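# Move wooden block from bench onto cart floor

## Task

Pick up the wooden block from the bench and put it down lying flat on the cart's floor, at the handle end next to the profiles. Keep the drop flap open, and do not undo anything already in place. Finish with both grippers empty, released, and withdrawn from the cart, touching nothing, with the robot upright and not tilted.

## Robot and tools

Robot: a Rainbow Robotics RB-Y1. It has a two-wheel differential base with rear casters that cannot move sideways. It has a folding torso (squat, shift, pitch, yaw), a head with pan and tilt, and two 7-joint arms, each with a parallel gripper and a wrist camera whose case sticks out sideways. The base is 0.58 m wide. It extends 0.10 m ahead of the wheel axle and 0.57 m behind it, and it sweeps a 0.58 m radius when spinning in place.

Frames (metres): the base frame has its origin on the floor between the drive wheels, x forward, y left, z up. The chest, left_hand and right_hand readings are in this frame. A hand point is midway between its finger pads; the fingers point along the hand's -z axis and close along its x axis. The odometry frame is the base frame as it was at the start. base_odometry counts wheel turns only, so slipping shows as travel. Its heading is in rad, positive to the left.

move: one action per call. Options:
- base alone
- joints alone
- base and joints together, optionally with min_time_s and/or contact_limits
- target alone or with min_time_s
- contact_limits alone
An empty move just reports the state and images.

- base: a single velocity command {x_m_s, turn_rad_s, for_s}, not a pose. x_m_s is forward speed, 0.005 to 0.4 m/s in magnitude, or 0; negative drives backward. turn_rad_s is the turn rate, positive to the left, 0.02 to 1.509 rad/s in magnitude, or 0. for_s is how long it is sent, 0.1 to 5 s. An omitted velocity is 0. Acceleration is 0.4 m/s² (turns 0.5 rad/s²), so the base coasts up to 1 s after for_s ends (up to 3.1 s for turns). If |x| + 0.27|turn| exceeds 0.4, both are scaled down together. The base does not stop on contact.
- joints: absolute targets keyed by joint name, in rad (grippers in m, the clear gap between pads, 0 to 0.1). Ranges:
  - torso_squat_rad 0 to 1.2 (larger lowers a level chest)
  - torso_shift_rad -0.3 to 0.6 (positive moves the hips forward)
  - torso_pitch_rad -0.2 to 1.4 (positive bows forward)
  - torso_yaw_rad -1.5 to 1.5 (positive turns left; raise both shoulder rolls 0.2 rad or more first)
  - shoulder_pitch ±2.356 (negative swings the arm forward and up)
  - left_shoulder_roll 0 to 3.141, right_shoulder_roll -3.141 to 0 (both lift the arm outward)
  - shoulder_yaw ±2.094
  - elbow -2.617 to 0.01 (negative bends)
  - forearm_roll ±3.141
  - wrist_pitch -1.57 to 1.919
  - hand_roll ±2.705
  - head_pan_rad ±0.523
  - head_tilt_rad -0.35 to 1.57 (positive looks down)
  Combined torso limits: squat+shift<=1.52; squat-shift+pitch<=1.57; shift+0.5pitch-0.4squat<=0.7; shift+0.3pitch-0.5squat<=0.39. Breaking one leaves the torso joints short with off_target.
- target: an absolute pose for one hand, in the base frame: side ("left"/"right"), x, y, z in m (-3 to 3), and quat_wxyz in the same form the hand lines print. It is solved once into joint angles, so the path is an arc that can bow more than 0.1 m on long moves; break long moves into short steps. Status is reached (within 10 mm and 2°), short (with the distance), or refused (with a reason).
- min_time_s: 0.1 to 8, the minimum duration of the arm, head and torso motions.
- contact_limits: gripper current caps in mA, 200 to 672.5 (default 672.5). They persist until changed and scale grip force.
- cameras: head_camera, left_wrist_camera, right_wrist_camera, or all; [] gives no images.
- blocking: false returns within about 0.5 s while motion continues. A target move waits, and is refused while another move is still running.

wait(seconds 0 to 10, cameras): lets time pass without new commands and returns the state. stop(cameras): brakes all running motions, which then report stopped. zoom_image(camera, region [x0,y0,x1,y1] in pixels, at most 504x504): an enlarged crop of that camera's latest image. read_manual: licence text only. finished_scene(scene): ends the current scene, numbered as given, and cannot be undone.

Results: the move line reads done or gives the worst status. Possible statuses include off_target, short, time_out, contact_stop (torso only), limit_stop_at_<name> (the self-collision guard, with nothing pushing), not_followed (the arm-on-arm check withheld the command), torque_fault, and limit_stop_at_motor_heat. An unplanned stop or a refusal cancels the remaining calls in that reply. The result also reports:
- lidar_m: 12 sectors of 30° each, counter-clockwise from straight ahead (4th left, 7th behind, 10th right), measured 0.23 m above the floor
- motor_effort: wheel load in %; at rest it is normally under 30, higher means pushing on something
- joint torques, external torques, wrist force and torque (raw and offset), and motor temperatures
- on_its_own: anything the robot did without a command
- wheel_motors_off

Grasping: command a gripper opening at least 0.005 m narrower than the block. off_target or done both mean it is holding.

Things to avoid:
- arms striking or squeezing each other, including fingers, cameras and wrists, or a gripper closing on the other hand
- contact torques at a joint's load limit (10 s whole-robot freeze)
- hot motors from holding stretched poses (brakes engage at 80 °C)
- driving into furniture: the wheels spin, may cut out, or the robot tips when its body snags
- heavy loads or long reach ahead of the wheels, or hard stops after driving forward, which can tip the robot
- dropping the block, releasing it while it still moves, slamming or pushing hard
- ending the task leaning, touching anything, or with the block still in hand

Each tool is called after ">>>" as name([rows], argument=value, ...), one row to a line, values as JSON.

## Session

>>> move()

Scene clock: 0.00 s.
Joint torques (N m): no reading
External joint torques (N m): no reading
Motor temperatures (°C): left_arm=[31 28 32 36 35 33 38] | right_arm=[34 31 32 30 36 36 34]
Wrist force (N): no reading
Wrist torque (N m): no reading
Wrist force, peak (N): no reading
base_odometry: x=+0.000 y=+0.000 heading=+0.000
lidar_m: 0.65 0.68 1.56 4.82 1.63 1.14 1.08 1.13 1.47 3.50 0.97 0.70
base_status: not commanded
joint_positions: torso_squat_rad=+0.350 torso_shift_rad=+0.000 torso_pitch_rad=+0.000 torso_yaw_rad=+0.000 left_shoulder_pitch_rad=+0.049 left_shoulder_roll_rad=+0.015 left_shoulder_yaw_rad=+0.041 left_elbow_rad=-0.149 left_forearm_roll_rad=+0.010 left_wrist_pitch_rad=-0.019 left_hand_roll_rad=+0.045 left_gripper_m=+0.099 right_shoulder_pitch_rad=-0.033 right_shoulder_roll_rad=-0.038 right_shoulder_yaw_rad=+0.024 right_elbow_rad=-0.125 right_forearm_roll_rad=-0.047 right_wrist_pitch_rad=+0.032 right_hand_roll_rad=-0.022 right_gripper_m=+0.099 head_pan_rad=+0.000 head_tilt_rad=+0.400
joint_status: not commanded
wheel_motors_off: 0
motor_effort: left_wheel=+0 right_wheel=+0
chest: x=-0.2280 y=+0.0001 z=+1.2475 quat_wxyz=(+1.000, +0.000, +0.000, +0.000) (m; base frame)
left_hand: x=-0.1861 y=+0.2354 z=+0.5638 quat_wxyz=(+0.997, +0.009, -0.062, +0.055) (m; base frame)
right_hand: x=-0.1506 y=-0.2464 z=+0.5666 quat_wxyz=(+0.998, -0.015, -0.063, -0.016) (m; base frame)
pictures: head_camera, left_wrist_camera, right_wrist_camera

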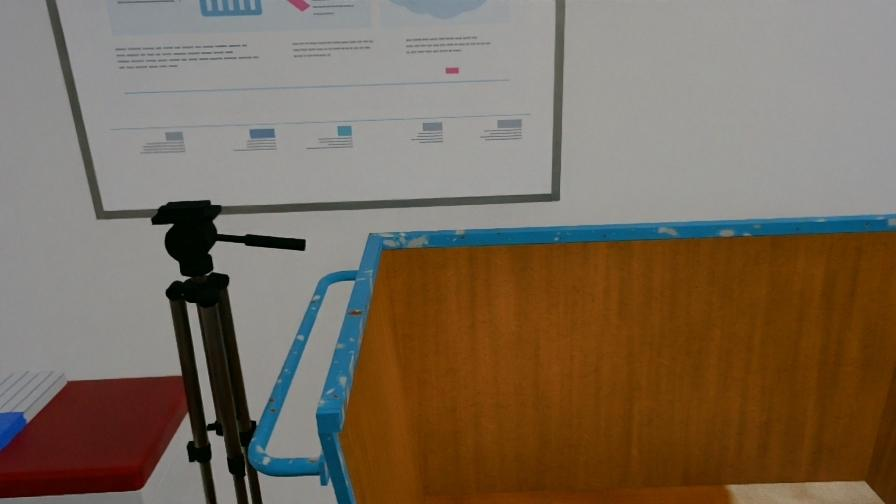

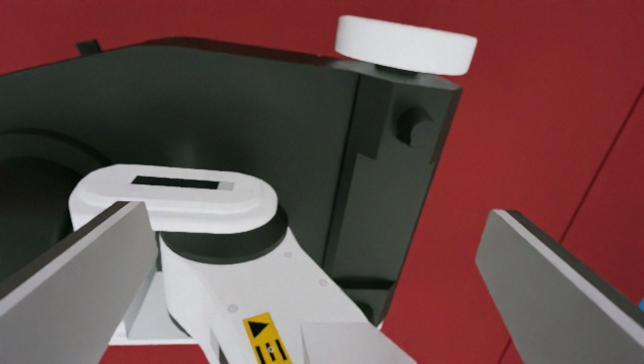

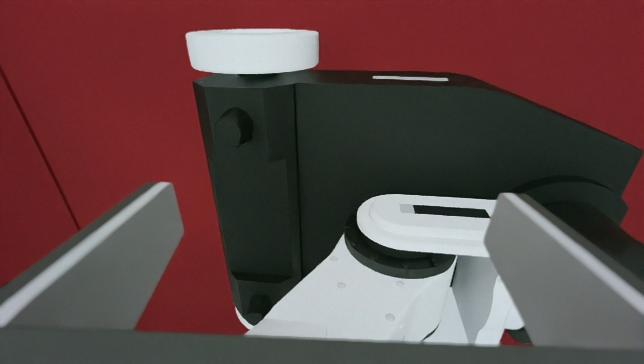

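>>> move(joints={"head_tilt_rad": 0.9}, cameras=["head_camera"])

>>> move(joints={"head_tilt_rad": 0.6, "head_pan_rad": -0.52}, cameras=["head_camera"])

>>> move(joints={"head_tilt_rad": 0.6, "head_pan_rad": 0.52}, cameras=["head_camera"])

Scene clock: 2.47 s.
Joint torques (N m): left_arm=[-0.92 -0.17 0.82 0.01 -0.03 -0.71 -0.03] | right_arm=[-2.05 -0.8 -0.49 0.03 -0.04 -0.31 0.04]
External joint torques (N m): left_arm=[-0.29 -0.83 0.78 0 -0.04 -0.35 -0.02] | right_arm=[0.2 0.69 -0.44 0.34 -0.08 -0.02 0.04]
Motor temperatures (°C): left_arm=[31 28 32 36 35 33 38] | right_arm=[34 31 32 30 36 36 34]
Wrist force (N): left_arm=[-0.4 1.2 -7.5] | right_arm=[-1.9 0.6 -5.1]
Wrist torque (N m): left_arm=[-0.27 0.11 0.04] | right_arm=[-0.04 -0.10 -0.09]
Wrist force, peak (N): left_arm=[-0.2 1.9 -8.4] | right_arm=[-2.1 1.1 -5.4]
move: done
base_odometry: x=+0.000 y=+0.000 heading=+0.000
lidar_m: 0.65 0.69 1.56 4.84 1.63 1.15 1.07 1.11 1.47 3.50 0.98 0.70
base_status: not commanded
joint_positions: torso_squat_rad=+0.350 torso_shift_rad=+0.000 torso_pitch_rad=+0.000 torso_yaw_rad=+0.000 left_shoulder_pitch_rad=+0.049 left_shoulder_roll_rad=+0.015 left_shoulder_yaw_rad=+0.041 left_elbow_rad=-0.149 left_forearm_roll_rad=+0.010 left_wrist_pitch_rad=-0.019 left_hand_roll_rad=+0.045 left_gripper_m=+0.099 right_shoulder_pitch_rad=-0.033 right_shoulder_roll_rad=-0.038 right_shoulder_yaw_rad=+0.024 right_elbow_rad=-0.125 right_forearm_roll_rad=-0.047 right_wrist_pitch_rad=+0.032 right_hand_roll_rad=-0.022 right_gripper_m=+0.099 head_pan_rad=+0.000 head_tilt_rad=+0.900
joint_status: all done
wheel_motors_off: 0
motor_effort: left_wheel=+1(1) right_wheel=-1(3)
chest: x=-0.2280 y=+0.0001 z=+1.2475 quat_wxyz=(+1.000, +0.000, +0.000, +0.000) (m; base frame)
left_hand: x=-0.1861 y=+0.2354 z=+0.5638 quat_wxyz=(+0.997, +0.009, -0.062, +0.055) (m; base frame)
right_hand: x=-0.1506 y=-0.2464 z=+0.5666 quat_wxyz=(+0.998, -0.015, -0.063, -0.016) (m; base frame)
pictures: head_camera
camera_calibration:
head_camera: T_world_to_cam=[[-0.00752545, -0.999504, -0.0305734, 0.0419166], [-0.746479, 0.0259588, -0.664902, 0.860292], [0.665366, 0.0178187, -0.746305, 1.16253], [0, 0, 0, 1]] pos_world=[-0.131004, -0.00115113, 1.44089]

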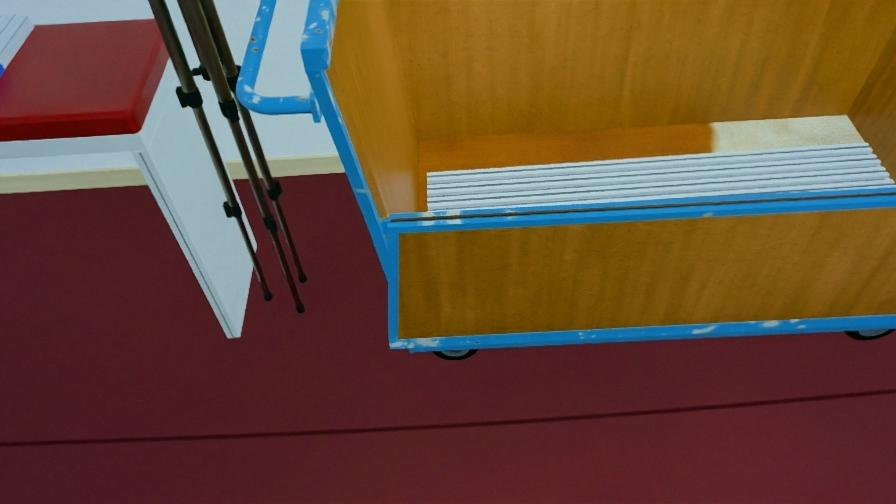

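Scene clock: 3.47 s.
Joint torques (N m): left_arm=[-0.52 -0.15 0.84 0.16 -0.01 -0.66 0.02] | right_arm=[-2.3 -0.81 -0.38 0.15 -0.11 -0.23 -0.07]
External joint torques (N m): left_arm=[0.11 -0.81 0.8 0.15 -0.01 -0.3 0.03] | right_arm=[-0.04 0.68 -0.33 0.46 -0.15 0.06 -0.08]
Motor temperatures (°C): left_arm=[31 28 32 36 35 33 38] | right_arm=[34 31 32 30 36 36 34]
Wrist force (N): left_arm=[0.2 1.6 -7.8] | right_arm=[-2.1 0.9 -5.0]
Wrist torque (N m): left_arm=[-0.32 0.14 0.12] | right_arm=[-0.07 -0.10 -0.11]
Wrist force, peak (N): left_arm=[-0.2 1.4 -8.4] | right_arm=[-1.6 1.5 -5.6]
move: done
base_odometry: x=+0.000 y=+0.000 heading=+0.000
lidar_m: 0.65 0.68 1.56 4.81 1.63 1.14 1.07 1.13 1.48 3.51 0.99 0.69
base_status: not commanded
joint_positions: torso_squat_rad=+0.350 torso_shift_rad=+0.000 torso_pitch_rad=+0.000 torso_yaw_rad=+0.000 left_shoulder_pitch_rad=+0.049 left_shoulder_roll_rad=+0.015 left_shoulder_yaw_rad=+0.041 left_elbow_rad=-0.149 left_forearm_roll_rad=+0.010 left_wrist_pitch_rad=-0.019 left_hand_roll_rad=+0.045 left_gripper_m=+0.099 right_shoulder_pitch_rad=-0.033 right_shoulder_roll_rad=-0.038 right_shoulder_yaw_rad=+0.024 right_elbow_rad=-0.125 right_forearm_roll_rad=-0.047 right_wrist_pitch_rad=+0.032 right_hand_roll_rad=-0.022 right_gripper_m=+0.099 head_pan_rad=-0.520 head_tilt_rad=+0.600
joint_status: all done
wheel_motors_off: 0
motor_effort: left_wheel=+0(1) right_wheel=-1(2)
chest: x=-0.2280 y=+0.0001 z=+1.2475 quat_wxyz=(+1.000, +0.000, +0.000, +0.000) (m; base frame)
left_hand: x=-0.1861 y=+0.2354 z=+0.5638 quat_wxyz=(+0.997, +0.009, -0.062, +0.055) (m; base frame)
right_hand: x=-0.1506 y=-0.2464 z=+0.5666 quat_wxyz=(+0.998, -0.015, -0.063, -0.016) (m; base frame)
pictures: head_camera
camera_calibration:
head_camera: T_world_to_cam=[[-0.495067, -0.868285, -0.0314512, -0.0573267], [-0.435413, 0.279258, -0.855821, 1.20073], [0.75188, -0.409995, -0.516314, 0.847427], [0, 0, 0, 1]] pos_world=[-0.142731, -0.0376481, 1.46335]

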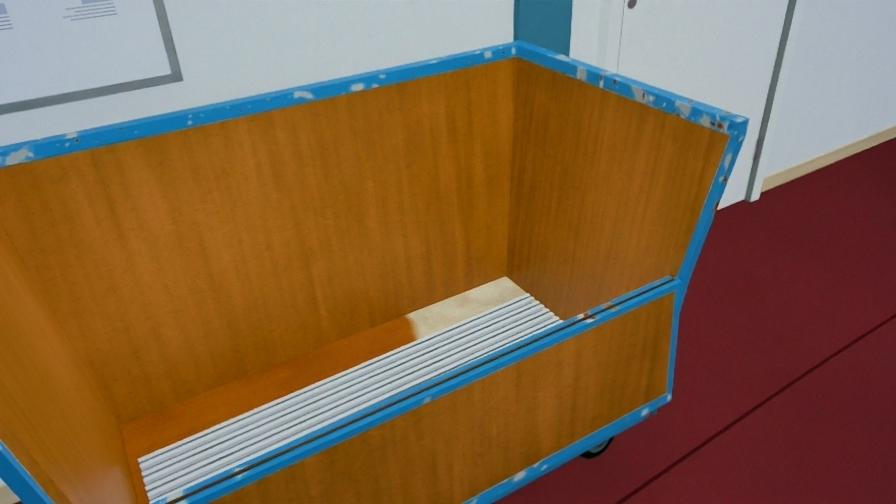

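Scene clock: 4.83 s.
Joint torques (N m): left_arm=[-0.86 -0.31 0.96 0.1 -0.06 -0.67 -0.03] | right_arm=[-2.26 -0.95 -0.59 -0.03 -0.15 -0.2 0.01]
External joint torques (N m): left_arm=[-0.23 -0.97 0.92 0.09 -0.07 -0.31 -0.03] | right_arm=[-0.01 0.54 -0.54 0.28 -0.19 0.09 0.01]
Motor temperatures (°C): left_arm=[31 28 32 36 35 33 38] | right_arm=[34 31 32 30 36 36 34]
Wrist force (N): left_arm=[-0.2 1.4 -7.6] | right_arm=[-1.7 0.8 -5.2]
Wrist torque (N m): left_arm=[-0.33 0.11 0.10] | right_arm=[-0.07 -0.06 -0.09]
Wrist force, peak (N): left_arm=[0.3 1.8 -8.5] | right_arm=[-2.0 1.0 -5.6]
move: done
base_odometry: x=+0.000 y=+0.000 heading=+0.000
lidar_m: 0.65 0.68 1.56 4.83 1.63 1.14 1.08 1.12 1.48 3.52 0.99 0.69
base_status: not commanded
joint_positions: torso_squat_rad=+0.350 torso_shift_rad=+0.000 torso_pitch_rad=+0.000 torso_yaw_rad=+0.000 left_shoulder_pitch_rad=+0.049 left_shoulder_roll_rad=+0.015 left_shoulder_yaw_rad=+0.041 left_elbow_rad=-0.149 left_forearm_roll_rad=+0.010 left_wrist_pitch_rad=-0.019 left_hand_roll_rad=+0.045 left_gripper_m=+0.099 right_shoulder_pitch_rad=-0.033 right_shoulder_roll_rad=-0.038 right_shoulder_yaw_rad=+0.024 right_elbow_rad=-0.125 right_forearm_roll_rad=-0.047 right_wrist_pitch_rad=+0.032 right_hand_roll_rad=-0.022 right_gripper_m=+0.099 head_pan_rad=+0.520 head_tilt_rad=+0.600
joint_status: all done
wheel_motors_off: 0
motor_effort: left_wheel=+0(1) right_wheel=+1(2)
chest: x=-0.2280 y=+0.0001 z=+1.2475 quat_wxyz=(+1.000, +0.000, +0.000, +0.000) (m; base frame)
left_hand: x=-0.1861 y=+0.2354 z=+0.5638 quat_wxyz=(+0.997, +0.009, -0.062, +0.055) (m; base frame)
right_hand: x=-0.1506 y=-0.2464 z=+0.5666 quat_wxyz=(+0.998, -0.015, -0.063, -0.016) (m; base frame)
pictures: head_camera
camera_calibration:
head_camera: T_world_to_cam=[[0.498214, -0.866483, -0.0314471, 0.147286], [-0.46132, -0.234194, -0.855767, 1.19539], [0.734143, 0.440863, -0.516405, 0.843793], [0, 0, 0, 1]] pos_world=[-0.141388, 0.0355768, 1.46335]

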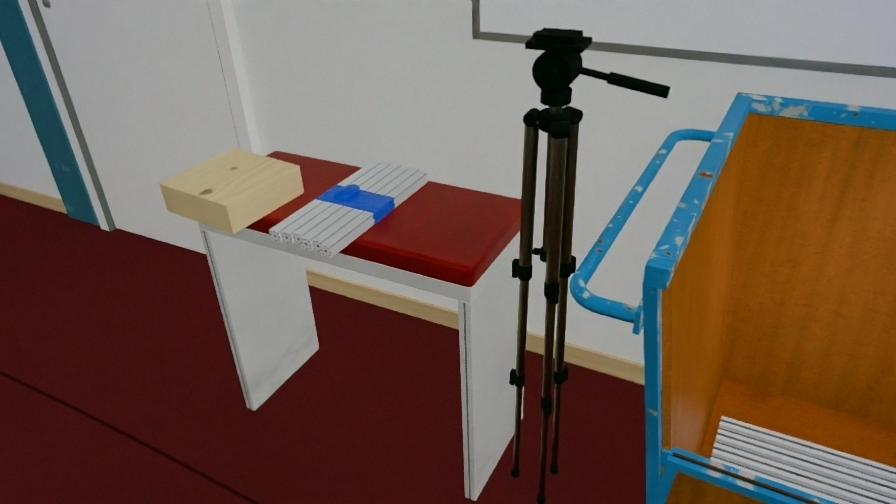

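>>> move(joints={"head_tilt_rad": 0.75, "head_pan_rad": 0.0, "torso_squat_rad": 0.0, "torso_pitch_rad": 0.5}, cameras=["head_camera"])

>>> move(joints={"head_tilt_rad": 0.4, "head_pan_rad": 0.5}, cameras=["head_camera"])

Scene clock: 15.30 s.
Joint torques (N m): left_arm=[11.07 -0.17 0.97 5.53 -0.11 0.46 0] | right_arm=[11.24 -0.41 -1.02 5.42 -0.21 0.61 -0.07]
External joint torques (N m): left_arm=[-1.59 -0.97 0.81 0.34 -0.11 -0.17 -0.02] | right_arm=[0.29 0.77 -0.8 0.82 -0.13 -0.04 -0.05]
Motor temperatures (°C): left_arm=[31 28 32 36 35 33 38] | right_arm=[34 31 32 30 36 36 34]
Wrist force (N): left_arm=[2.6 1.3 -7.7] | right_arm=[1.4 1.3 -4.7]
Wrist torque (N m): left_arm=[-0.37 0.26 0.04] | right_arm=[-0.10 0.14 -0.06]
Wrist force, peak (N): left_arm=[2.4 0.9 -8.2] | right_arm=[-1.8 1.2 -5.5]
move: done
base_odometry: x=+0.000 y=+0.000 heading=+0.000
lidar_m: 0.65 0.67 1.56 4.82 1.62 1.12 1.08 1.12 1.48 3.50 0.99 0.68
base_status: not commanded
joint_positions: torso_squat_rad=+0.000 torso_shift_rad=+0.000 torso_pitch_rad=+0.500 torso_yaw_rad=+0.000 left_shoulder_pitch_rad=+0.049 left_shoulder_roll_rad=+0.015 left_shoulder_yaw_rad=+0.041 left_elbow_rad=-0.149 left_forearm_roll_rad=+0.010 left_wrist_pitch_rad=-0.019 left_hand_roll_rad=+0.045 left_gripper_m=+0.099 right_shoulder_pitch_rad=-0.033 right_shoulder_roll_rad=-0.038 right_shoulder_yaw_rad=+0.024 right_elbow_rad=-0.125 right_forearm_roll_rad=-0.047 right_wrist_pitch_rad=+0.032 right_hand_roll_rad=-0.022 right_gripper_m=+0.099 head_pan_rad=+0.000 head_tilt_rad=+0.750
joint_status: all done
wheel_motors_off: 0
motor_effort: left_wheel=+0(1) right_wheel=+0(2)
chest: x=-0.0796 y=+0.0001 z=+1.2520 quat_wxyz=(+0.969, +0.000, +0.247, +0.000) (m; base frame)
left_hand: x=-0.3707 y=+0.2354 z=+0.6320 quat_wxyz=(+0.981, +0.022, +0.187, +0.051) (m; base frame)
right_hand: x=-0.3381 y=-0.2464 z=+0.6174 quat_wxyz=(+0.982, -0.019, +0.186, -0.012) (m; base frame)
pictures: head_camera
camera_calibration:
head_camera: T_world_to_cam=[[-0.0175563, -0.999504, -0.026141, 0.0368807], [-0.929226, 0.0259622, -0.368598, 0.60704], [0.369094, 0.0178197, -0.929221, 1.24881], [0, 0, 0, 1]] pos_world=[0.103797, -0.00115112, 1.38514]

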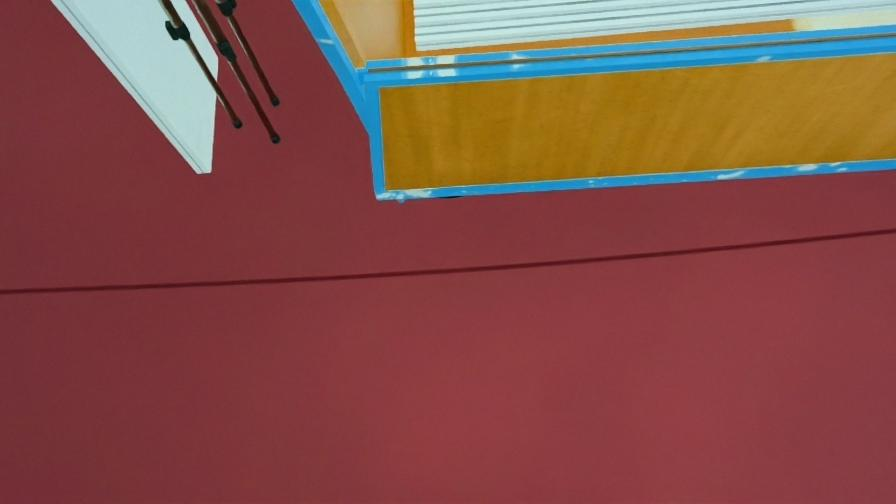

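Scene clock: 16.30 s.
Joint torques (N m): left_arm=[10.91 -0.06 0.65 5.43 -0.14 0.42 -0.01] | right_arm=[11.2 -0.66 -0.48 5.37 -0.19 0.82 -0.16]
External joint torques (N m): left_arm=[-1.75 -0.86 0.49 0.24 -0.13 -0.21 -0.03] | right_arm=[0.25 0.52 -0.25 0.76 -0.11 0.17 -0.14]
Motor temperatures (°C): left_arm=[31 28 32 36 35 33 38] | right_arm=[34 31 32 30 36 36 34]
Wrist force (N): left_arm=[3.7 0.7 -7.1] | right_arm=[1.1 1.4 -4.7]
Wrist torque (N m): left_arm=[-0.22 0.40 0.05] | right_arm=[-0.13 0.08 -0.07]
Wrist force, peak (N): left_arm=[3.6 0.6 -7.8] | right_arm=[1.3 1.2 -5.2]
move: done
base_odometry: x=+0.000 y=+0.000 heading=+0.000
lidar_m: 0.64 0.69 1.55 4.83 1.62 1.14 1.07 1.12 1.47 3.51 0.99 0.68
base_status: not commanded
joint_positions: torso_squat_rad=+0.000 torso_shift_rad=+0.000 torso_pitch_rad=+0.500 torso_yaw_rad=+0.000 left_shoulder_pitch_rad=+0.049 left_shoulder_roll_rad=+0.015 left_shoulder_yaw_rad=+0.041 left_elbow_rad=-0.149 left_forearm_roll_rad=+0.010 left_wrist_pitch_rad=-0.019 left_hand_roll_rad=+0.045 left_gripper_m=+0.099 right_shoulder_pitch_rad=-0.033 right_shoulder_roll_rad=-0.038 right_shoulder_yaw_rad=+0.024 right_elbow_rad=-0.125 right_forearm_roll_rad=-0.047 right_wrist_pitch_rad=+0.032 right_hand_roll_rad=-0.022 right_gripper_m=+0.099 head_pan_rad=+0.500 head_tilt_rad=+0.400
joint_status: all done
wheel_motors_off: 0
motor_effort: left_wheel=+0(1) right_wheel=+0(2)
chest: x=-0.0796 y=+0.0001 z=+1.2520 quat_wxyz=(+0.969, +0.000, +0.247, +0.000) (m; base frame)
left_hand: x=-0.3707 y=+0.2354 z=+0.6320 quat_wxyz=(+0.981, +0.022, +0.187, +0.051) (m; base frame)
right_hand: x=-0.3381 y=-0.2464 z=+0.6174 quat_wxyz=(+0.982, -0.019, +0.186, -0.012) (m; base frame)
pictures: head_camera
camera_calibration:
head_camera: T_world_to_cam=[[0.412077, -0.873316, -0.259829, 0.352705], [-0.721357, -0.138484, -0.678576, 1.03896], [0.556629, 0.467055, -0.687039, 0.898862], [0, 0, 0, 1]] pos_world=[0.103785, 0.032084, 1.41421]

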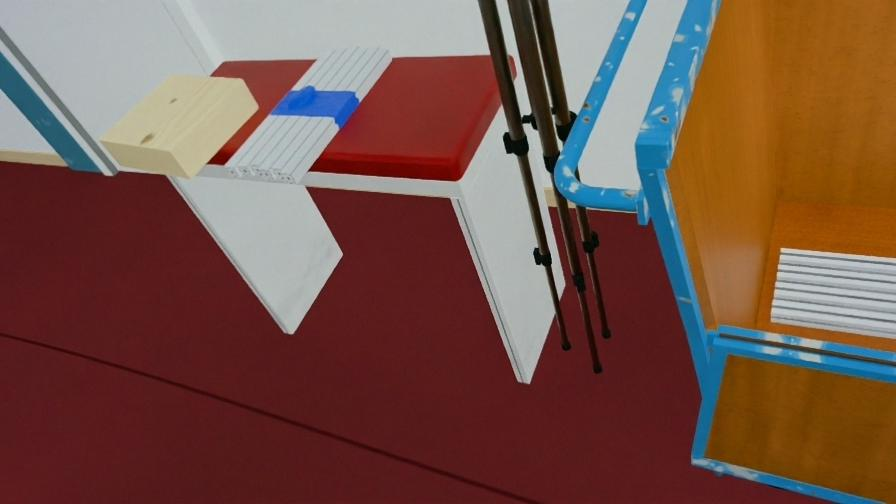

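>>> move(joints={"head_tilt_rad": 0.35, "head_pan_rad": -0.1}, cameras=["head_camera"])

Scene clock: 18.07 s.
Joint torques (N m): left_arm=[10.89 0.06 0.96 5.47 -0.1 0.51 -0.12] | right_arm=[11.16 -0.64 -0.94 5.53 -0.15 0.69 -0.1]
External joint torques (N m): left_arm=[-1.77 -0.74 0.8 0.29 -0.1 -0.12 -0.14] | right_arm=[0.21 0.54 -0.71 0.93 -0.07 0.05 -0.08]
Motor temperatures (°C): left_arm=[31 28 32 36 35 33 38] | right_arm=[34 31 32 30 36 36 34]
Wrist force (N): left_arm=[3.3 0.6 -6.8] | right_arm=[1.5 1.3 -4.7]
Wrist torque (N m): left_arm=[-0.21 0.27 0.05] | right_arm=[-0.08 0.16 -0.09]
Wrist force, peak (N): left_arm=[3.6 0.8 -8.0] | right_arm=[1.5 1.5 -5.2]
move: done
base_odometry: x=+0.000 y=+0.000 heading=+0.000
lidar_m: 0.64 0.67 1.56 4.83 1.63 1.15 1.07 1.10 1.48 3.51 0.99 0.69
base_status: not commanded
joint_positions: torso_squat_rad=+0.000 torso_shift_rad=+0.000 torso_pitch_rad=+0.500 torso_yaw_rad=+0.000 left_shoulder_pitch_rad=+0.049 left_shoulder_roll_rad=+0.015 left_shoulder_yaw_rad=+0.041 left_elbow_rad=-0.149 left_forearm_roll_rad=+0.010 left_wrist_pitch_rad=-0.019 left_hand_roll_rad=+0.045 left_gripper_m=+0.099 right_shoulder_pitch_rad=-0.033 right_shoulder_roll_rad=-0.038 right_shoulder_yaw_rad=+0.024 right_elbow_rad=-0.125 right_forearm_roll_rad=-0.047 right_wrist_pitch_rad=+0.032 right_hand_roll_rad=-0.022 right_gripper_m=+0.099 head_pan_rad=-0.100 head_tilt_rad=+0.350
joint_status: all done
wheel_motors_off: 0
motor_effort: left_wheel=+1(1) right_wheel=-2(2)
chest: x=-0.0796 y=+0.0001 z=+1.2520 quat_wxyz=(+0.969, +0.000, +0.247, +0.000) (m; base frame)
left_hand: x=-0.3707 y=+0.2354 z=+0.6320 quat_wxyz=(+0.981, +0.022, +0.187, +0.051) (m; base frame)
right_hand: x=-0.3381 y=-0.2464 z=+0.6174 quat_wxyz=(+0.982, -0.019, +0.186, -0.012) (m; base frame)
pictures: head_camera
camera_calibration:
head_camera: T_world_to_cam=[[-0.0936253, -0.995463, 0.0169839, -0.0215583], [-0.708805, 0.0546657, -0.703283, 1.07352], [0.699164, -0.0778834, -0.710707, 0.927378], [0, 0, 0, 1]] pos_world=[0.110511, -0.00791805, 1.41445]

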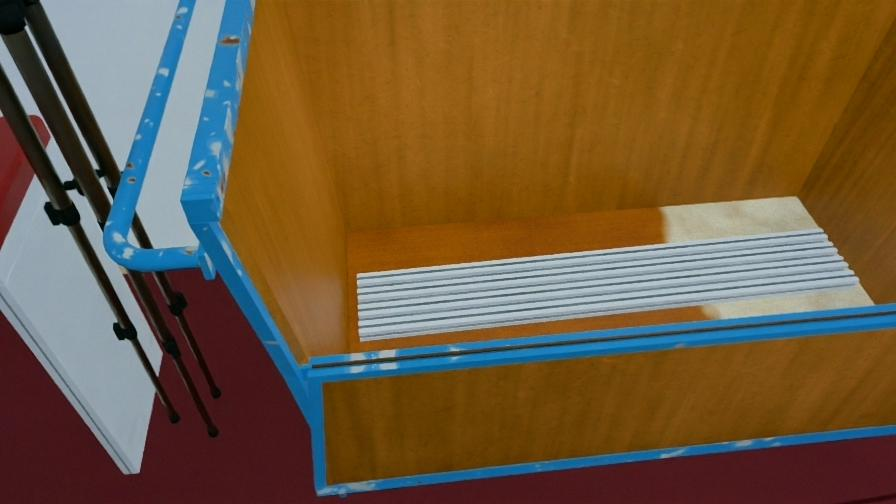

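>>> move(joints={"head_tilt_rad": 0.3, "head_pan_rad": 0.52}, cameras=["head_camera"])

>>> zoom_image(camera="head_camera", region=[50, 50, 450, 275])

Scene clock: 22.43 s.
Joint torques (N m): left_arm=[11.1 0.23 1.03 5.42 -0.12 0.34 -0.03] | right_arm=[10.92 -0.46 -0.72 5.28 -0.22 0.8 -0.15]
External joint torques (N m): left_arm=[-1.56 -0.57 0.87 0.23 -0.12 -0.29 -0.05] | right_arm=[-0.03 0.72 -0.5 0.67 -0.14 0.16 -0.13]
Motor temperatures (°C): left_arm=[31 28 32 36 35 33 38] | right_arm=[34 31 32 30 36 36 34]
Wrist force (N): left_arm=[3.2 0.5 -7.7] | right_arm=[0.9 0.6 -4.4]
Wrist torque (N m): left_arm=[-0.24 0.31 0.05] | right_arm=[-0.02 0.06 -0.08]
Wrist force, peak (N): left_arm=[3.5 0.5 -8.0] | right_arm=[1.4 1.4 -5.2]
move: done
base_odometry: x=+0.000 y=+0.000 heading=+0.000
lidar_m: 0.65 0.67 1.55 4.84 1.62 1.13 1.07 1.12 1.47 3.52 0.99 0.69
base_status: not commanded
joint_positions: torso_squat_rad=+0.000 torso_shift_rad=+0.000 torso_pitch_rad=+0.500 torso_yaw_rad=+0.000 left_shoulder_pitch_rad=+0.049 left_shoulder_roll_rad=+0.015 left_shoulder_yaw_rad=+0.041 left_elbow_rad=-0.149 left_forearm_roll_rad=+0.010 left_wrist_pitch_rad=-0.019 left_hand_roll_rad=+0.045 left_gripper_m=+0.099 right_shoulder_pitch_rad=-0.033 right_shoulder_roll_rad=-0.038 right_shoulder_yaw_rad=+0.024 right_elbow_rad=-0.125 right_forearm_roll_rad=-0.047 right_wrist_pitch_rad=+0.032 right_hand_roll_rad=-0.022 right_gripper_m=+0.099 head_pan_rad=+0.520 head_tilt_rad=+0.300
joint_status: all done
wheel_motors_off: 0
motor_effort: left_wheel=+0(1) right_wheel=+1(2)
chest: x=-0.0796 y=+0.0001 z=+1.2520 quat_wxyz=(+0.969, +0.000, +0.247, +0.000) (m; base frame)
left_hand: x=-0.3707 y=+0.2354 z=+0.6320 quat_wxyz=(+0.981, +0.022, +0.187, +0.051) (m; base frame)
right_hand: x=-0.3381 y=-0.2464 z=+0.6174 quat_wxyz=(+0.982, -0.019, +0.186, -0.012) (m; base frame)
pictures: head_camera
camera_calibration:
head_camera: T_world_to_cam=[[0.430007, -0.861951, -0.26858, 0.364449], [-0.659836, -0.0970001, -0.745123, 1.13107], [0.616207, 0.497626, -0.610457, 0.788158], [0, 0, 0, 1]] pos_world=[0.103938, 0.0316433, 1.42181]

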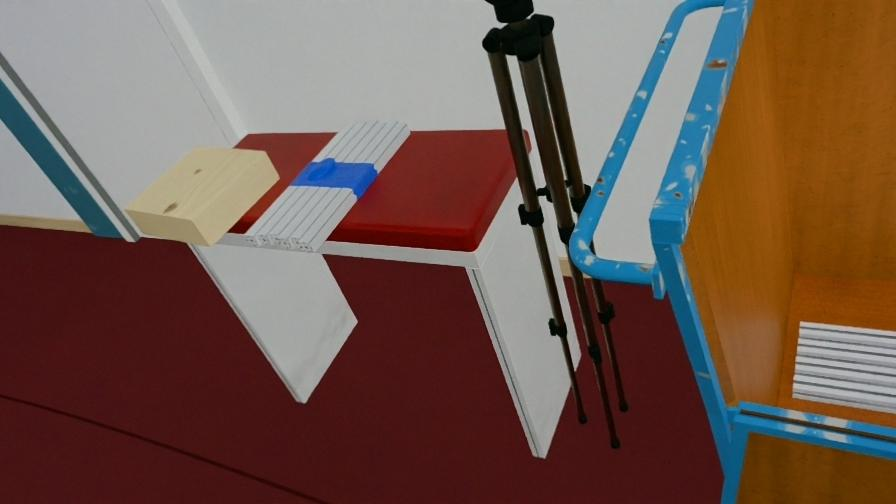

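Scaled by 1.260 from the camera's 896x504 image, which has a finer 1280x720 frame.

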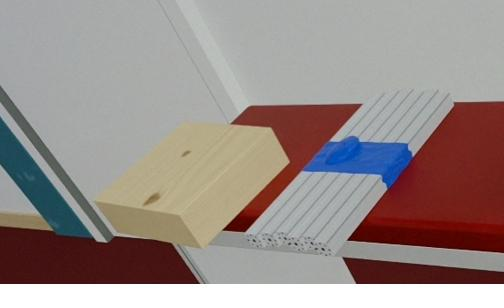

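>>> move(base={"x_m_s": -0.2, "for_s": 0.5}, joints={"torso_pitch_rad": 0.3, "torso_squat_rad": 0.8, "head_tilt_rad": 0.5, "head_pan_rad": 0}, cameras=[])

>>> move(base={"turn_rad_s": 0.8, "for_s": 1.9667}, cameras=["head_camera"])

Scene clock: 57.43 s.
Joint torques (N m): left_arm=[6.32 -0.32 0.99 3.29 -0.02 -0.01 -0.01] | right_arm=[5.8 -0.77 -0.59 3.19 -0.22 0.33 0.1]
External joint torques (N m): left_arm=[-1.22 -1.09 0.88 0.09 -0.02 -0.25 -0.02] | right_arm=[-0.02 0.57 -0.43 0.49 -0.18 0.05 0.11]
Motor temperatures (°C): left_arm=[31 28 32 36 35 33 38] | right_arm=[35 31 32 31 36 36 34]
Wrist force (N): left_arm=[2.2 1.3 -7.6] | right_arm=[0.2 0.8 -4.7]
Wrist torque (N m): left_arm=[-0.31 0.28 0.08] | right_arm=[-0.08 0.09 -0.07]
Wrist force, peak (N): left_arm=[3.8 0.5 -7.9] | right_arm=[0.6 0.7 -5.6]
move: done
base_odometry: x=-0.100 y=+0.000 heading=+0.000
lidar_m: 0.75 1.10 1.60 4.80 1.49 1.04 0.97 1.02 1.34 3.19 1.12 0.79
base_status: done (sent for 0.5 of 0.5 s)
joint_positions: torso_squat_rad=+0.800 torso_shift_rad=+0.000 torso_pitch_rad=+0.300 torso_yaw_rad=+0.000 left_shoulder_pitch_rad=+0.049 left_shoulder_roll_rad=+0.015 left_shoulder_yaw_rad=+0.041 left_elbow_rad=-0.149 left_forearm_roll_rad=+0.010 left_wrist_pitch_rad=-0.019 left_hand_roll_rad=+0.045 left_gripper_m=+0.099 right_shoulder_pitch_rad=-0.033 right_shoulder_roll_rad=-0.038 right_shoulder_yaw_rad=+0.024 right_elbow_rad=-0.125 right_forearm_roll_rad=-0.047 right_wrist_pitch_rad=+0.032 right_hand_roll_rad=-0.022 right_gripper_m=+0.099 head_pan_rad=+0.000 head_tilt_rad=+0.500
joint_status: all done
wheel_motors_off: 0
motor_effort: left_wheel=+0(34) right_wheel=-2(26)
chest: x=-0.1366 y=+0.0001 z=+1.0638 quat_wxyz=(+0.989, +0.000, +0.149, +0.000) (m; base frame)
left_hand: x=-0.2986 y=+0.2354 z=+0.3983 quat_wxyz=(+0.995, +0.017, +0.088, +0.053) (m; base frame)
right_hand: x=-0.2637 y=-0.2464 z=+0.3905 quat_wxyz=(+0.996, -0.018, +0.087, -0.014) (m; base frame)
pictures: none
No camera images: "cameras" was empty.

Scene clock: 61.33 s.
Joint torques (N m): left_arm=[6.29 -0.62 0.72 3.28 -0.13 0.01 0.03] | right_arm=[6.24 -1.13 -0.65 3.52 -0.08 0.29 -0.07]
External joint torques (N m): left_arm=[-1.26 -1.39 0.61 0.07 -0.13 -0.23 0.02] | right_arm=[0.42 0.21 -0.49 0.81 -0.05 0.01 -0.06]
Motor temperatures (°C): left_arm=[31 28 32 36 35 33 38] | right_arm=[35 31 32 31 36 36 34]
Wrist force (N): left_arm=[2.4 0.9 -7.4] | right_arm=[0.0 1.4 -4.7]
Wrist torque (N m): left_arm=[-0.22 0.32 0.09] | right_arm=[-0.13 0.04 -0.08]
Wrist force, peak (N): left_arm=[2.7 1.2 -8.2] | right_arm=[0.5 1.3 -5.6]
move: done
base_odometry: x=-0.100 y=+0.000 heading=+1.573
lidar_m: 4.52 1.44 1.03 0.97 1.00 1.34 3.31 1.14 0.83 0.77 1.12 1.62
base_status: done (sent for 1.97 of 1.97 s)
joint_positions: torso_squat_rad=+0.800 torso_shift_rad=+0.000 torso_pitch_rad=+0.300 torso_yaw_rad=+0.000 left_shoulder_pitch_rad=+0.049 left_shoulder_roll_rad=+0.015 left_shoulder_yaw_rad=+0.041 left_elbow_rad=-0.149 left_forearm_roll_rad=+0.010 left_wrist_pitch_rad=-0.019 left_hand_roll_rad=+0.045 left_gripper_m=+0.099 right_shoulder_pitch_rad=-0.033 right_shoulder_roll_rad=-0.038 right_shoulder_yaw_rad=+0.024 right_elbow_rad=-0.125 right_forearm_roll_rad=-0.047 right_wrist_pitch_rad=+0.032 right_hand_roll_rad=-0.022 right_gripper_m=+0.099 head_pan_rad=+0.000 head_tilt_rad=+0.500
joint_status: not commanded
wheel_motors_off: 0
motor_effort: left_wheel=+3(40) right_wheel=+18(48)
chest: x=-0.1366 y=+0.0001 z=+1.0638 quat_wxyz=(+0.989, +0.000, +0.149, +0.000) (m; base frame)
left_hand: x=-0.2986 y=+0.2354 z=+0.3983 quat_wxyz=(+0.995, +0.017, +0.088, +0.053) (m; base frame)
right_hand: x=-0.2637 y=-0.2464 z=+0.3905 quat_wxyz=(+0.996, -0.018, +0.087, -0.014) (m; base frame)
pictures: head_camera
camera_calibration:
head_camera: T_world_to_cam=[[-0.00443494, -0.999504, -0.031174, 0.0377789], [-0.676291, 0.0259618, -0.736177, 0.932474], [0.736621, 0.0178178, -0.676071, 0.830773], [0, 0, 0, 1]] pos_world=[0.0188265, -0.00125112, 1.2493]

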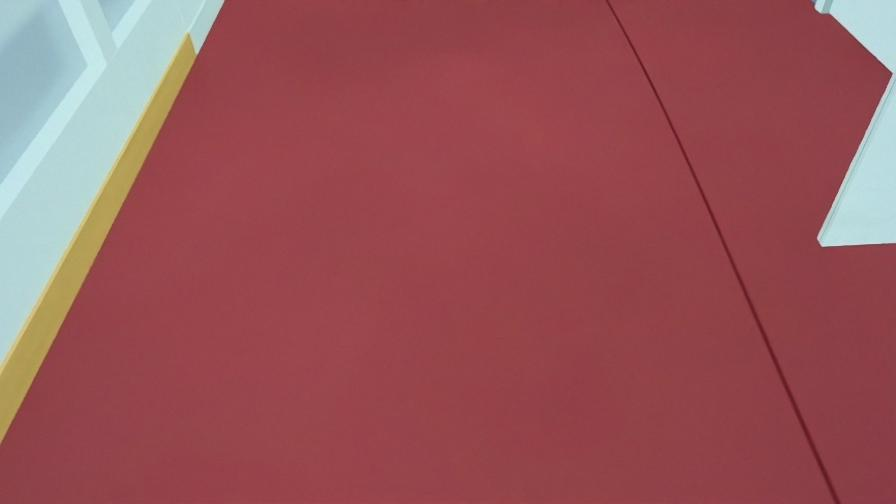

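>>> move(base={"x_m_s": 0.35, "for_s": 4.0}, cameras=[])

>>> move(base={"turn_rad_s": -0.8, "for_s": 1.9667}, joints={"head_tilt_rad": 0.45, "head_pan_rad": -0.1}, cameras=["head_camera"])

Scene clock: 68.13 s.
Joint torques (N m): left_arm=[6.78 -0.09 0.64 3.34 -0.07 0 0] | right_arm=[6.27 -0.71 -0.57 3.33 -0.16 0.33 0]
External joint torques (N m): left_arm=[-0.77 -0.86 0.52 0.14 -0.07 -0.24 -0.01] | right_arm=[0.46 0.64 -0.42 0.62 -0.13 0.05 0.01]
Motor temperatures (°C): left_arm=[31 28 32 36 35 33 38] | right_arm=[34 31 32 31 36 36 34]
Wrist force (N): left_arm=[2.1 0.6 -7.4] | right_arm=[0.3 1.2 -5.4]
Wrist torque (N m): left_arm=[-0.27 0.24 0.07] | right_arm=[-0.10 0.05 -0.07]
Wrist force, peak (N): left_arm=[2.6 1.3 -8.4] | right_arm=[0.2 0.8 -5.7]
move: done
base_odometry: x=-0.104 y=+1.400 heading=+1.574
lidar_m: 4.22 1.54 1.09 1.03 1.06 1.42 3.50 1.46 1.24 0.93 1.54 2.07
base_status: done (sent for 4 of 4 s)
joint_positions: torso_squat_rad=+0.800 torso_shift_rad=+0.000 torso_pitch_rad=+0.300 torso_yaw_rad=+0.000 left_shoulder_pitch_rad=+0.049 left_shoulder_roll_rad=+0.015 left_shoulder_yaw_rad=+0.041 left_elbow_rad=-0.149 left_forearm_roll_rad=+0.010 left_wrist_pitch_rad=-0.019 left_hand_roll_rad=+0.045 left_gripper_m=+0.099 right_shoulder_pitch_rad=-0.033 right_shoulder_roll_rad=-0.038 right_shoulder_yaw_rad=+0.024 right_elbow_rad=-0.125 right_forearm_roll_rad=-0.047 right_wrist_pitch_rad=+0.032 right_hand_roll_rad=-0.022 right_gripper_m=+0.099 head_pan_rad=+0.000 head_tilt_rad=+0.500
joint_status: not commanded
wheel_motors_off: 0
motor_effort: left_wheel=+16(43) right_wheel=-14(50)
chest: x=-0.1365 y=+0.0001 z=+1.0638 quat_wxyz=(+0.989, +0.000, +0.149, +0.000) (m; base frame)
left_hand: x=-0.2986 y=+0.2354 z=+0.3983 quat_wxyz=(+0.995, +0.017, +0.088, +0.053) (m; base frame)
right_hand: x=-0.2637 y=-0.2464 z=+0.3905 quat_wxyz=(+0.996, -0.018, +0.087, -0.014) (m; base frame)
pictures: none
No camera images: "cameras" was empty.

Scene clock: 72.03 s.
Joint torques (N m): left_arm=[6.62 -0.23 0.96 3.37 -0.07 -0.06 -0.06] | right_arm=[6.01 -0.75 -0.7 3.51 -0.22 0.39 -0.06]
External joint torques (N m): left_arm=[-0.93 -1 0.84 0.17 -0.07 -0.31 -0.07] | right_arm=[0.19 0.6 -0.54 0.8 -0.19 0.11 -0.05]
Motor temperatures (°C): left_arm=[31 28 32 36 35 33 38] | right_arm=[34 30 32 31 36 36 34]
Wrist force (N): left_arm=[1.4 1.1 -7.1] | right_arm=[0.3 0.7 -4.6]
Wrist torque (N m): left_arm=[-0.33 0.18 0.09] | right_arm=[-0.04 0.07 -0.10]
Wrist force, peak (N): left_arm=[1.7 1.2 -8.4] | right_arm=[0.6 1.1 -5.5]
move: done
base_odometry: x=-0.104 y=+1.400 heading=+0.001
lidar_m: 0.92 1.53 2.03 4.22 1.53 1.08 1.03 1.08 1.42 3.37 1.45 1.23
base_status: done (sent for 1.97 of 1.97 s)
joint_positions: torso_squat_rad=+0.800 torso_shift_rad=+0.000 torso_pitch_rad=+0.300 torso_yaw_rad=+0.000 left_shoulder_pitch_rad=+0.049 left_shoulder_roll_rad=+0.015 left_shoulder_yaw_rad=+0.041 left_elbow_rad=-0.149 left_forearm_roll_rad=+0.010 left_wrist_pitch_rad=-0.019 left_hand_roll_rad=+0.045 left_gripper_m=+0.099 right_shoulder_pitch_rad=-0.033 right_shoulder_roll_rad=-0.038 right_shoulder_yaw_rad=+0.024 right_elbow_rad=-0.125 right_forearm_roll_rad=-0.047 right_wrist_pitch_rad=+0.032 right_hand_roll_rad=-0.022 right_gripper_m=+0.099 head_pan_rad=-0.100 head_tilt_rad=+0.450
joint_status: all done
wheel_motors_off: 0
motor_effort: left_wheel=+21(40) right_wheel=+0(46)
chest: x=-0.1365 y=+0.0001 z=+1.0638 quat_wxyz=(+0.989, +0.000, +0.149, +0.000) (m; base frame)
left_hand: x=-0.2986 y=+0.2354 z=+0.3983 quat_wxyz=(+0.995, +0.017, +0.088, +0.053) (m; base frame)
right_hand: x=-0.2637 y=-0.2464 z=+0.3904 quat_wxyz=(+0.996, -0.018, +0.087, -0.014) (m; base frame)
pictures: head_camera
camera_calibration:
head_camera: T_world_to_cam=[[-0.0982162, -0.995163, -0.00193319, -0.00403307], [-0.634465, 0.064114, -0.770288, 0.977535], [0.766686, -0.0744282, -0.637693, 0.784496], [0, 0, 0, 1]] pos_world=[0.0183532, -0.00829855, 1.25324]

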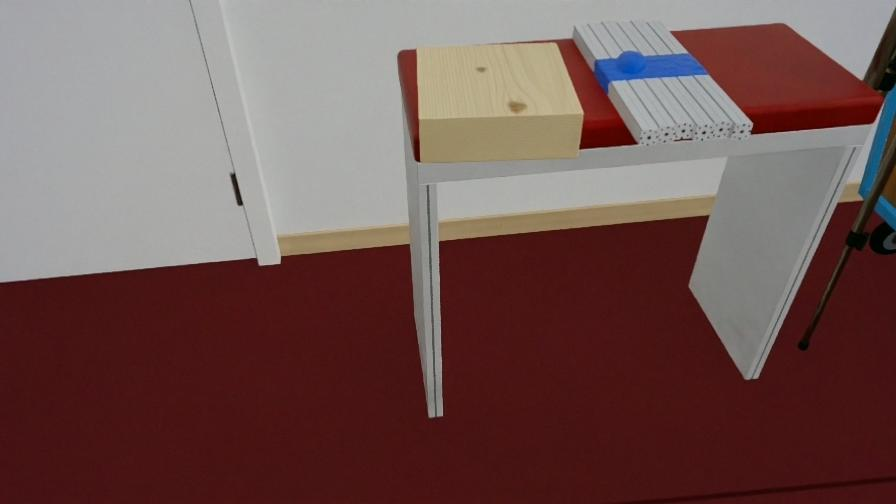

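>>> move(base={"x_m_s": 0.3, "for_s": 1.2}, joints={"head_tilt_rad": 0.5, "head_pan_rad": -0.3}, cameras=["head_camera"])

Scene clock: 81.00 s.
Joint torques (N m): left_arm=[6.88 -0.12 0.85 3.27 -0.03 0.17 -0.02] | right_arm=[6.62 -0.69 -0.59 3.47 -0.23 0.33 -0.13]
External joint torques (N m): left_arm=[-0.66 -0.89 0.74 0.07 -0.03 -0.07 -0.03] | right_arm=[0.8 0.65 -0.43 0.76 -0.2 0.05 -0.12]
Motor temperatures (°C): left_arm=[31 28 32 36 35 33 38] | right_arm=[34 30 32 31 36 36 34]
Wrist force (N): left_arm=[2.3 0.7 -7.5] | right_arm=[0.0 1.1 -5.0]
Wrist torque (N m): left_arm=[-0.23 0.30 0.06] | right_arm=[-0.06 0.02 -0.05]
Wrist force, peak (N): left_arm=[2.4 1.0 -8.8] | right_arm=[-0.3 1.1 -5.5]
move: done
base_odometry: x=+0.256 y=+1.400 heading=+0.001
lidar_m: 0.54 1.15 1.55 3.78 2.10 1.46 1.39 1.44 1.90 1.70 0.97 1.07
base_status: done (sent for 1.2 of 1.2 s)
joint_positions: torso_squat_rad=+0.800 torso_shift_rad=+0.000 torso_pitch_rad=+0.300 torso_yaw_rad=+0.000 left_shoulder_pitch_rad=+0.049 left_shoulder_roll_rad=+0.015 left_shoulder_yaw_rad=+0.041 left_elbow_rad=-0.149 left_forearm_roll_rad=+0.010 left_wrist_pitch_rad=-0.019 left_hand_roll_rad=+0.045 left_gripper_m=+0.099 right_shoulder_pitch_rad=-0.033 right_shoulder_roll_rad=-0.038 right_shoulder_yaw_rad=+0.024 right_elbow_rad=-0.125 right_forearm_roll_rad=-0.047 right_wrist_pitch_rad=+0.032 right_hand_roll_rad=-0.022 right_gripper_m=+0.099 head_pan_rad=-0.300 head_tilt_rad=+0.500
joint_status: all done
wheel_motors_off: 0
motor_effort: left_wheel=-9(49) right_wheel=+8(41)
chest: x=-0.1365 y=+0.0001 z=+1.0638 quat_wxyz=(+0.989, +0.000, +0.149, +0.000) (m; base frame)
left_hand: x=-0.2985 y=+0.2354 z=+0.3983 quat_wxyz=(+0.995, +0.017, +0.088, +0.053) (m; base frame)
right_hand: x=-0.2637 y=-0.2464 z=+0.3904 quat_wxyz=(+0.996, -0.018, +0.087, -0.014) (m; base frame)
pictures: head_camera
camera_calibration:
head_camera: T_world_to_cam=[[-0.286828, -0.956339, 0.0560817, -0.0870391], [-0.650778, 0.151554, -0.743989, 0.943749], [0.703006, -0.249893, -0.665834, 0.81604], [0, 0, 0, 1]] pos_world=[0.0155249, -0.0223448, 1.25037]

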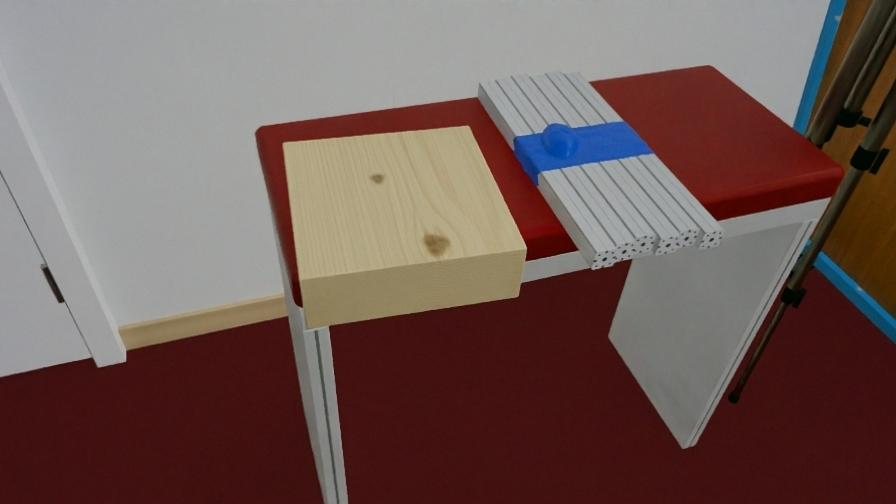

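>>> move(target={"side": "right", "x": 0.25, "y": -0.2, "z": 0.778, "quat_wxyz": [0.7071, 0, -0.7071, 0]})

Scene clock: 88.03 s.
Joint torques (N m): left_arm=[6.59 -0.1 1.06 3.36 0.01 0.06 -0.03] | right_arm=[-0.43 1.56 0.24 -10.05 0.12 -1.78 0.11]
External joint torques (N m): left_arm=[-0.95 -0.87 0.94 0.16 0.01 -0.18 -0.04] | right_arm=[1.61 1.19 0.1 -0.7 -0.2 0.1 0.06]
Motor temperatures (°C): left_arm=[31 28 32 36 35 33 38] | right_arm=[34 30 32 31 36 36 34]
Wrist force (N): left_arm=[1.1 1.4 -7.2] | right_arm=[-7.3 0.5 0.9]
Wrist torque (N m): left_arm=[-0.33 0.12 0.10] | right_arm=[-0.12 -0.42 -0.12]
Wrist force, peak (N): left_arm=[2.2 1.1 -8.5] | right_arm=[-7.7 0.7 -0.8]
move: done
base_odometry: x=+0.256 y=+1.400 heading=+0.001
lidar_m: 0.54 1.17 1.56 3.80 2.10 1.47 1.39 1.43 1.91 1.71 0.97 1.06
base_status: not commanded
joint_positions: torso_squat_rad=+0.800 torso_shift_rad=+0.000 torso_pitch_rad=+0.300 torso_yaw_rad=+0.000 left_shoulder_pitch_rad=+0.049 left_shoulder_roll_rad=+0.015 left_shoulder_yaw_rad=+0.041 left_elbow_rad=-0.149 left_forearm_roll_rad=+0.010 left_wrist_pitch_rad=-0.019 left_hand_roll_rad=+0.045 left_gripper_m=+0.099 right_shoulder_pitch_rad=+0.204 right_shoulder_roll_rad=+0.000 right_shoulder_yaw_rad=+0.127 right_elbow_rad=-1.761 right_forearm_roll_rad=-0.127 right_wrist_pitch_rad=-0.308 right_hand_roll_rad=+0.153 right_gripper_m=+0.099 head_pan_rad=-0.300 head_tilt_rad=+0.500
joint_status: all done
wheel_motors_off: 0
motor_effort: left_wheel=-9(10) right_wheel=+11(13)
chest: x=-0.1365 y=+0.0001 z=+1.0638 quat_wxyz=(+0.989, +0.000, +0.149, +0.000) (m; base frame)
left_hand: x=-0.2986 y=+0.2354 z=+0.3983 quat_wxyz=(+0.995, +0.017, +0.088, +0.053) (m; base frame)
right_hand: x=+0.2497 y=-0.1995 z=+0.7782 quat_wxyz=(+0.705, +0.004, -0.709, +0.003) (m; base frame)
right_hand_status: reached (checked arc, planned for 2.0 s): 1 mm and 0.6 deg off.
pictures: head_camera, left_wrist_camera, right_wrist_camera
camera_calibration:
head_camera: T_world_to_cam=[[-0.286767, -0.956353, 0.0561487, -0.0871243], [-0.650803, 0.151466, -0.743985, 0.943743], [0.703008, -0.249892, -0.665833, 0.816039], [0, 0, 0, 1]] pos_world=[0.0155249, -0.0223451, 1.25037]
left_wrist_camera: T_world_to_cam=[[0.974123, 0.135517, -0.180887, 0.330415], [0.199835, -0.890313, 0.409155, 0.135259], [-0.105598, -0.434715, -0.894355, 0.499501], [0, 0, 0, 1]] pos_world=[-0.296148, 0.292786, 0.451157]
right_wrist_camera: T_world_to_cam=[[0.0311059, -0.0278361, -0.999128, 0.762988], [-0.514534, 0.856542, -0.0398826, 0.357441], [0.856905, 0.515326, 0.0123209, -0.0485649], [0, 0, 0, 1]] pos_world=[0.201798, -0.259898, 0.777177]

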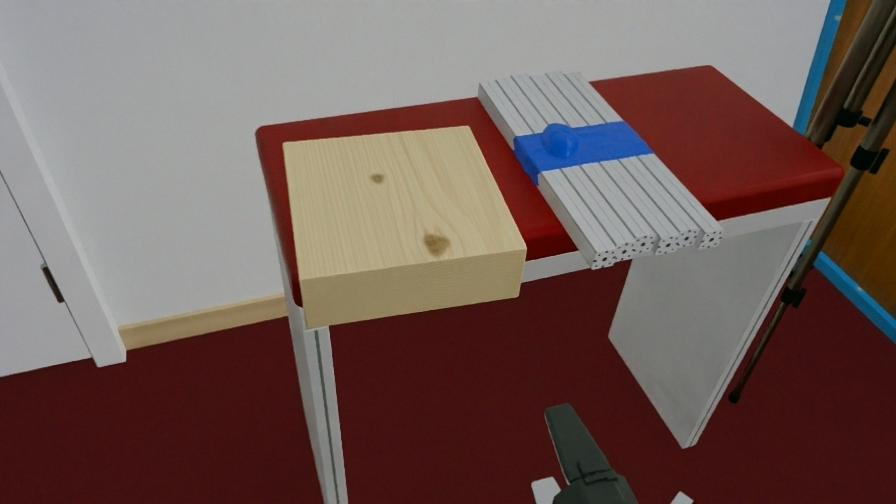

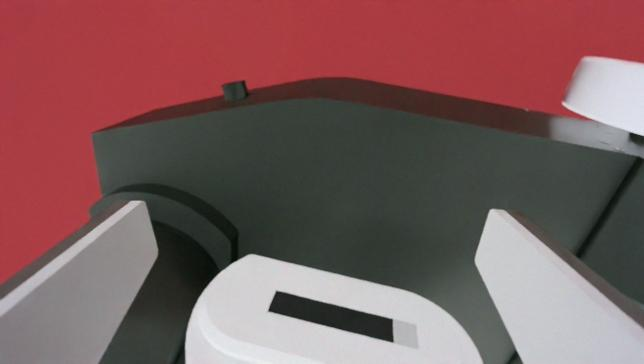

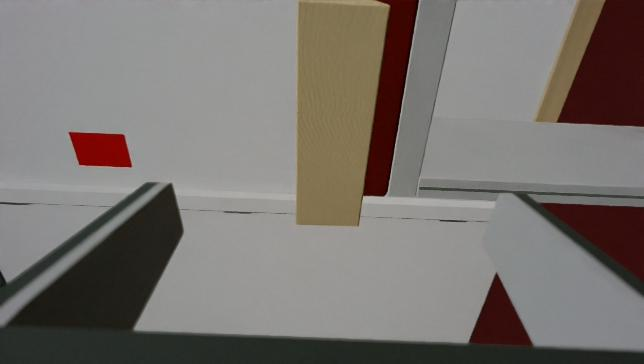

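>>> move(base={"x_m_s": 0.2, "for_s": 0.6}, cameras=[])

>>> move(target={"side": "right", "x": 0.32, "y": -0.15, "z": 0.773, "quat_wxyz": [0.7071, 0, -0.7071, 0]}, cameras=["head_camera", "right_wrist_camera"])

Scene clock: 93.03 s.
Joint torques (N m): left_arm=[6.82 0.04 0.85 3.52 -0.11 0.03 -0.02] | right_arm=[-1.46 2.03 0.36 -10.08 -0.05 -1.95 0.08]
External joint torques (N m): left_arm=[-0.72 -0.73 0.74 0.31 -0.12 -0.21 -0.03] | right_arm=[0.58 1.67 0.23 -0.74 -0.37 -0.07 0.03]
Motor temperatures (°C): left_arm=[31 28 32 36 35 33 38] | right_arm=[34 30 32 31 36 36 34]
Wrist force (N): left_arm=[1.3 1.0 -7.4] | right_arm=[-7.0 0.4 1.2]
Wrist torque (N m): left_arm=[-0.27 0.19 0.10] | right_arm=[-0.13 -0.37 -0.10]
Wrist force, peak (N): left_arm=[2.1 0.7 -8.6] | right_arm=[-7.9 0.4 0.7]
move: done
base_odometry: x=+0.376 y=+1.400 heading=+0.000
lidar_m: 0.42 1.05 1.40 3.40 2.28 1.60 1.51 1.56 2.07 1.25 0.90 1.06
base_status: done (sent for 0.6 of 0.6 s)
joint_positions: torso_squat_rad=+0.800 torso_shift_rad=+0.000 torso_pitch_rad=+0.300 torso_yaw_rad=+0.000 left_shoulder_pitch_rad=+0.049 left_shoulder_roll_rad=+0.015 left_shoulder_yaw_rad=+0.041 left_elbow_rad=-0.149 left_forearm_roll_rad=+0.010 left_wrist_pitch_rad=-0.019 left_hand_roll_rad=+0.045 left_gripper_m=+0.099 right_shoulder_pitch_rad=+0.204 right_shoulder_roll_rad=+0.000 right_shoulder_yaw_rad=+0.127 right_elbow_rad=-1.761 right_forearm_roll_rad=-0.127 right_wrist_pitch_rad=-0.308 right_hand_roll_rad=+0.153 right_gripper_m=+0.099 head_pan_rad=-0.300 head_tilt_rad=+0.500
joint_status: not commanded
wheel_motors_off: 0
motor_effort: left_wheel=-10(23) right_wheel=+12(35)
chest: x=-0.1365 y=+0.0001 z=+1.0638 quat_wxyz=(+0.989, +0.000, +0.149, +0.000) (m; base frame)
left_hand: x=-0.2986 y=+0.2354 z=+0.3983 quat_wxyz=(+0.995, +0.017, +0.088, +0.053) (m; base frame)
right_hand: x=+0.2496 y=-0.1995 z=+0.7781 quat_wxyz=(+0.706, +0.004, -0.709, +0.003) (m; base frame)
pictures: none
No camera images: "cameras" was empty.

Scene clock: 94.07 s.
Joint torques (N m): left_arm=[6.82 -0.07 0.67 3.3 -0.08 0 -0.08] | right_arm=[-6.94 2.68 0.57 -10.07 0.88 -1.52 -0.25]
External joint torques (N m): left_arm=[-0.72 -0.84 0.55 0.09 -0.08 -0.25 -0.09] | right_arm=[-0.34 1.03 0.14 -0.64 0.23 -0.12 -0.3]
Motor temperatures (°C): left_arm=[31 28 32 36 35 33 38] | right_arm=[34 30 32 31 36 36 34]
Wrist force (N): left_arm=[2.7 1.0 -7.4] | right_arm=[-7.1 0.9 1.3]
Wrist torque (N m): left_arm=[-0.29 0.33 0.08] | right_arm=[-0.17 -0.38 -0.07]
Wrist force, peak (N): left_arm=[2.2 1.0 -7.8] | right_arm=[-8.2 0.6 1.4]
move: done
base_odometry: x=+0.376 y=+1.400 heading=+0.000
lidar_m: 0.42 1.05 1.40 3.41 2.29 1.60 1.50 1.57 2.06 1.24 0.90 1.04
base_status: not commanded
joint_positions: torso_squat_rad=+0.800 torso_shift_rad=+0.000 torso_pitch_rad=+0.300 torso_yaw_rad=+0.000 left_shoulder_pitch_rad=+0.049 left_shoulder_roll_rad=+0.015 left_shoulder_yaw_rad=+0.041 left_elbow_rad=-0.149 left_forearm_roll_rad=+0.010 left_wrist_pitch_rad=-0.019 left_hand_roll_rad=+0.045 left_gripper_m=+0.099 right_shoulder_pitch_rad=-0.086 right_shoulder_roll_rad=+0.000 right_shoulder_yaw_rad=+0.210 right_elbow_rad=-1.536 right_forearm_roll_rad=-0.721 right_wrist_pitch_rad=-0.346 right_hand_roll_rad=+0.745 right_gripper_m=+0.099 head_pan_rad=-0.300 head_tilt_rad=+0.500
joint_status: all done
wheel_motors_off: 0
motor_effort: left_wheel=-10(11) right_wheel=+9(14)
chest: x=-0.1365 y=+0.0001 z=+1.0638 quat_wxyz=(+0.989, +0.000, +0.149, +0.000) (m; base frame)
left_hand: x=-0.2986 y=+0.2354 z=+0.3983 quat_wxyz=(+0.995, +0.017, +0.088, +0.053) (m; base frame)
right_hand: x=+0.3200 y=-0.1501 z=+0.7727 quat_wxyz=(+0.706, +0.003, -0.709, +0.002) (m; base frame)
right_hand_status: reached (checked arc, planned for 0.7 s): 0 mm and 0.5 deg off.
pictures: head_camera, right_wrist_camera
camera_calibration:
head_camera: T_world_to_cam=[[-0.286764, -0.956354, 0.0561522, -0.0871288], [-0.650804, 0.151462, -0.743984, 0.943742], [0.703008, -0.249892, -0.665833, 0.816039], [0, 0, 0, 1]] pos_world=[0.0155249, -0.0223451, 1.25037]
right_wrist_camera: T_world_to_cam=[[0.0308411, -0.0281323, -0.999128, 0.756693], [-0.51285, 0.857547, -0.0399765, 0.350861], [0.857924, 0.513636, 0.0120201, -0.134503], [0, 0, 0, 1]] pos_world=[0.271995, -0.210507, 0.771676]

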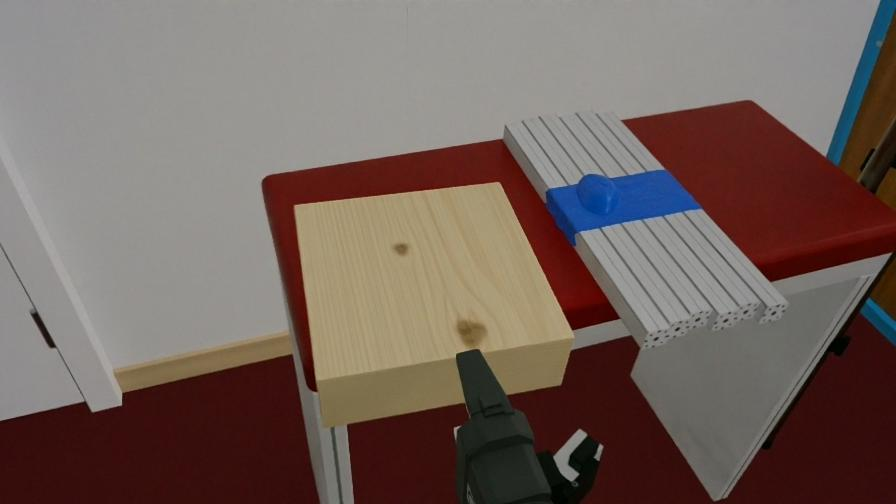

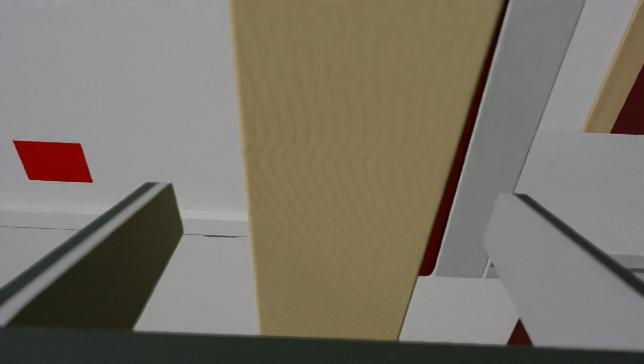

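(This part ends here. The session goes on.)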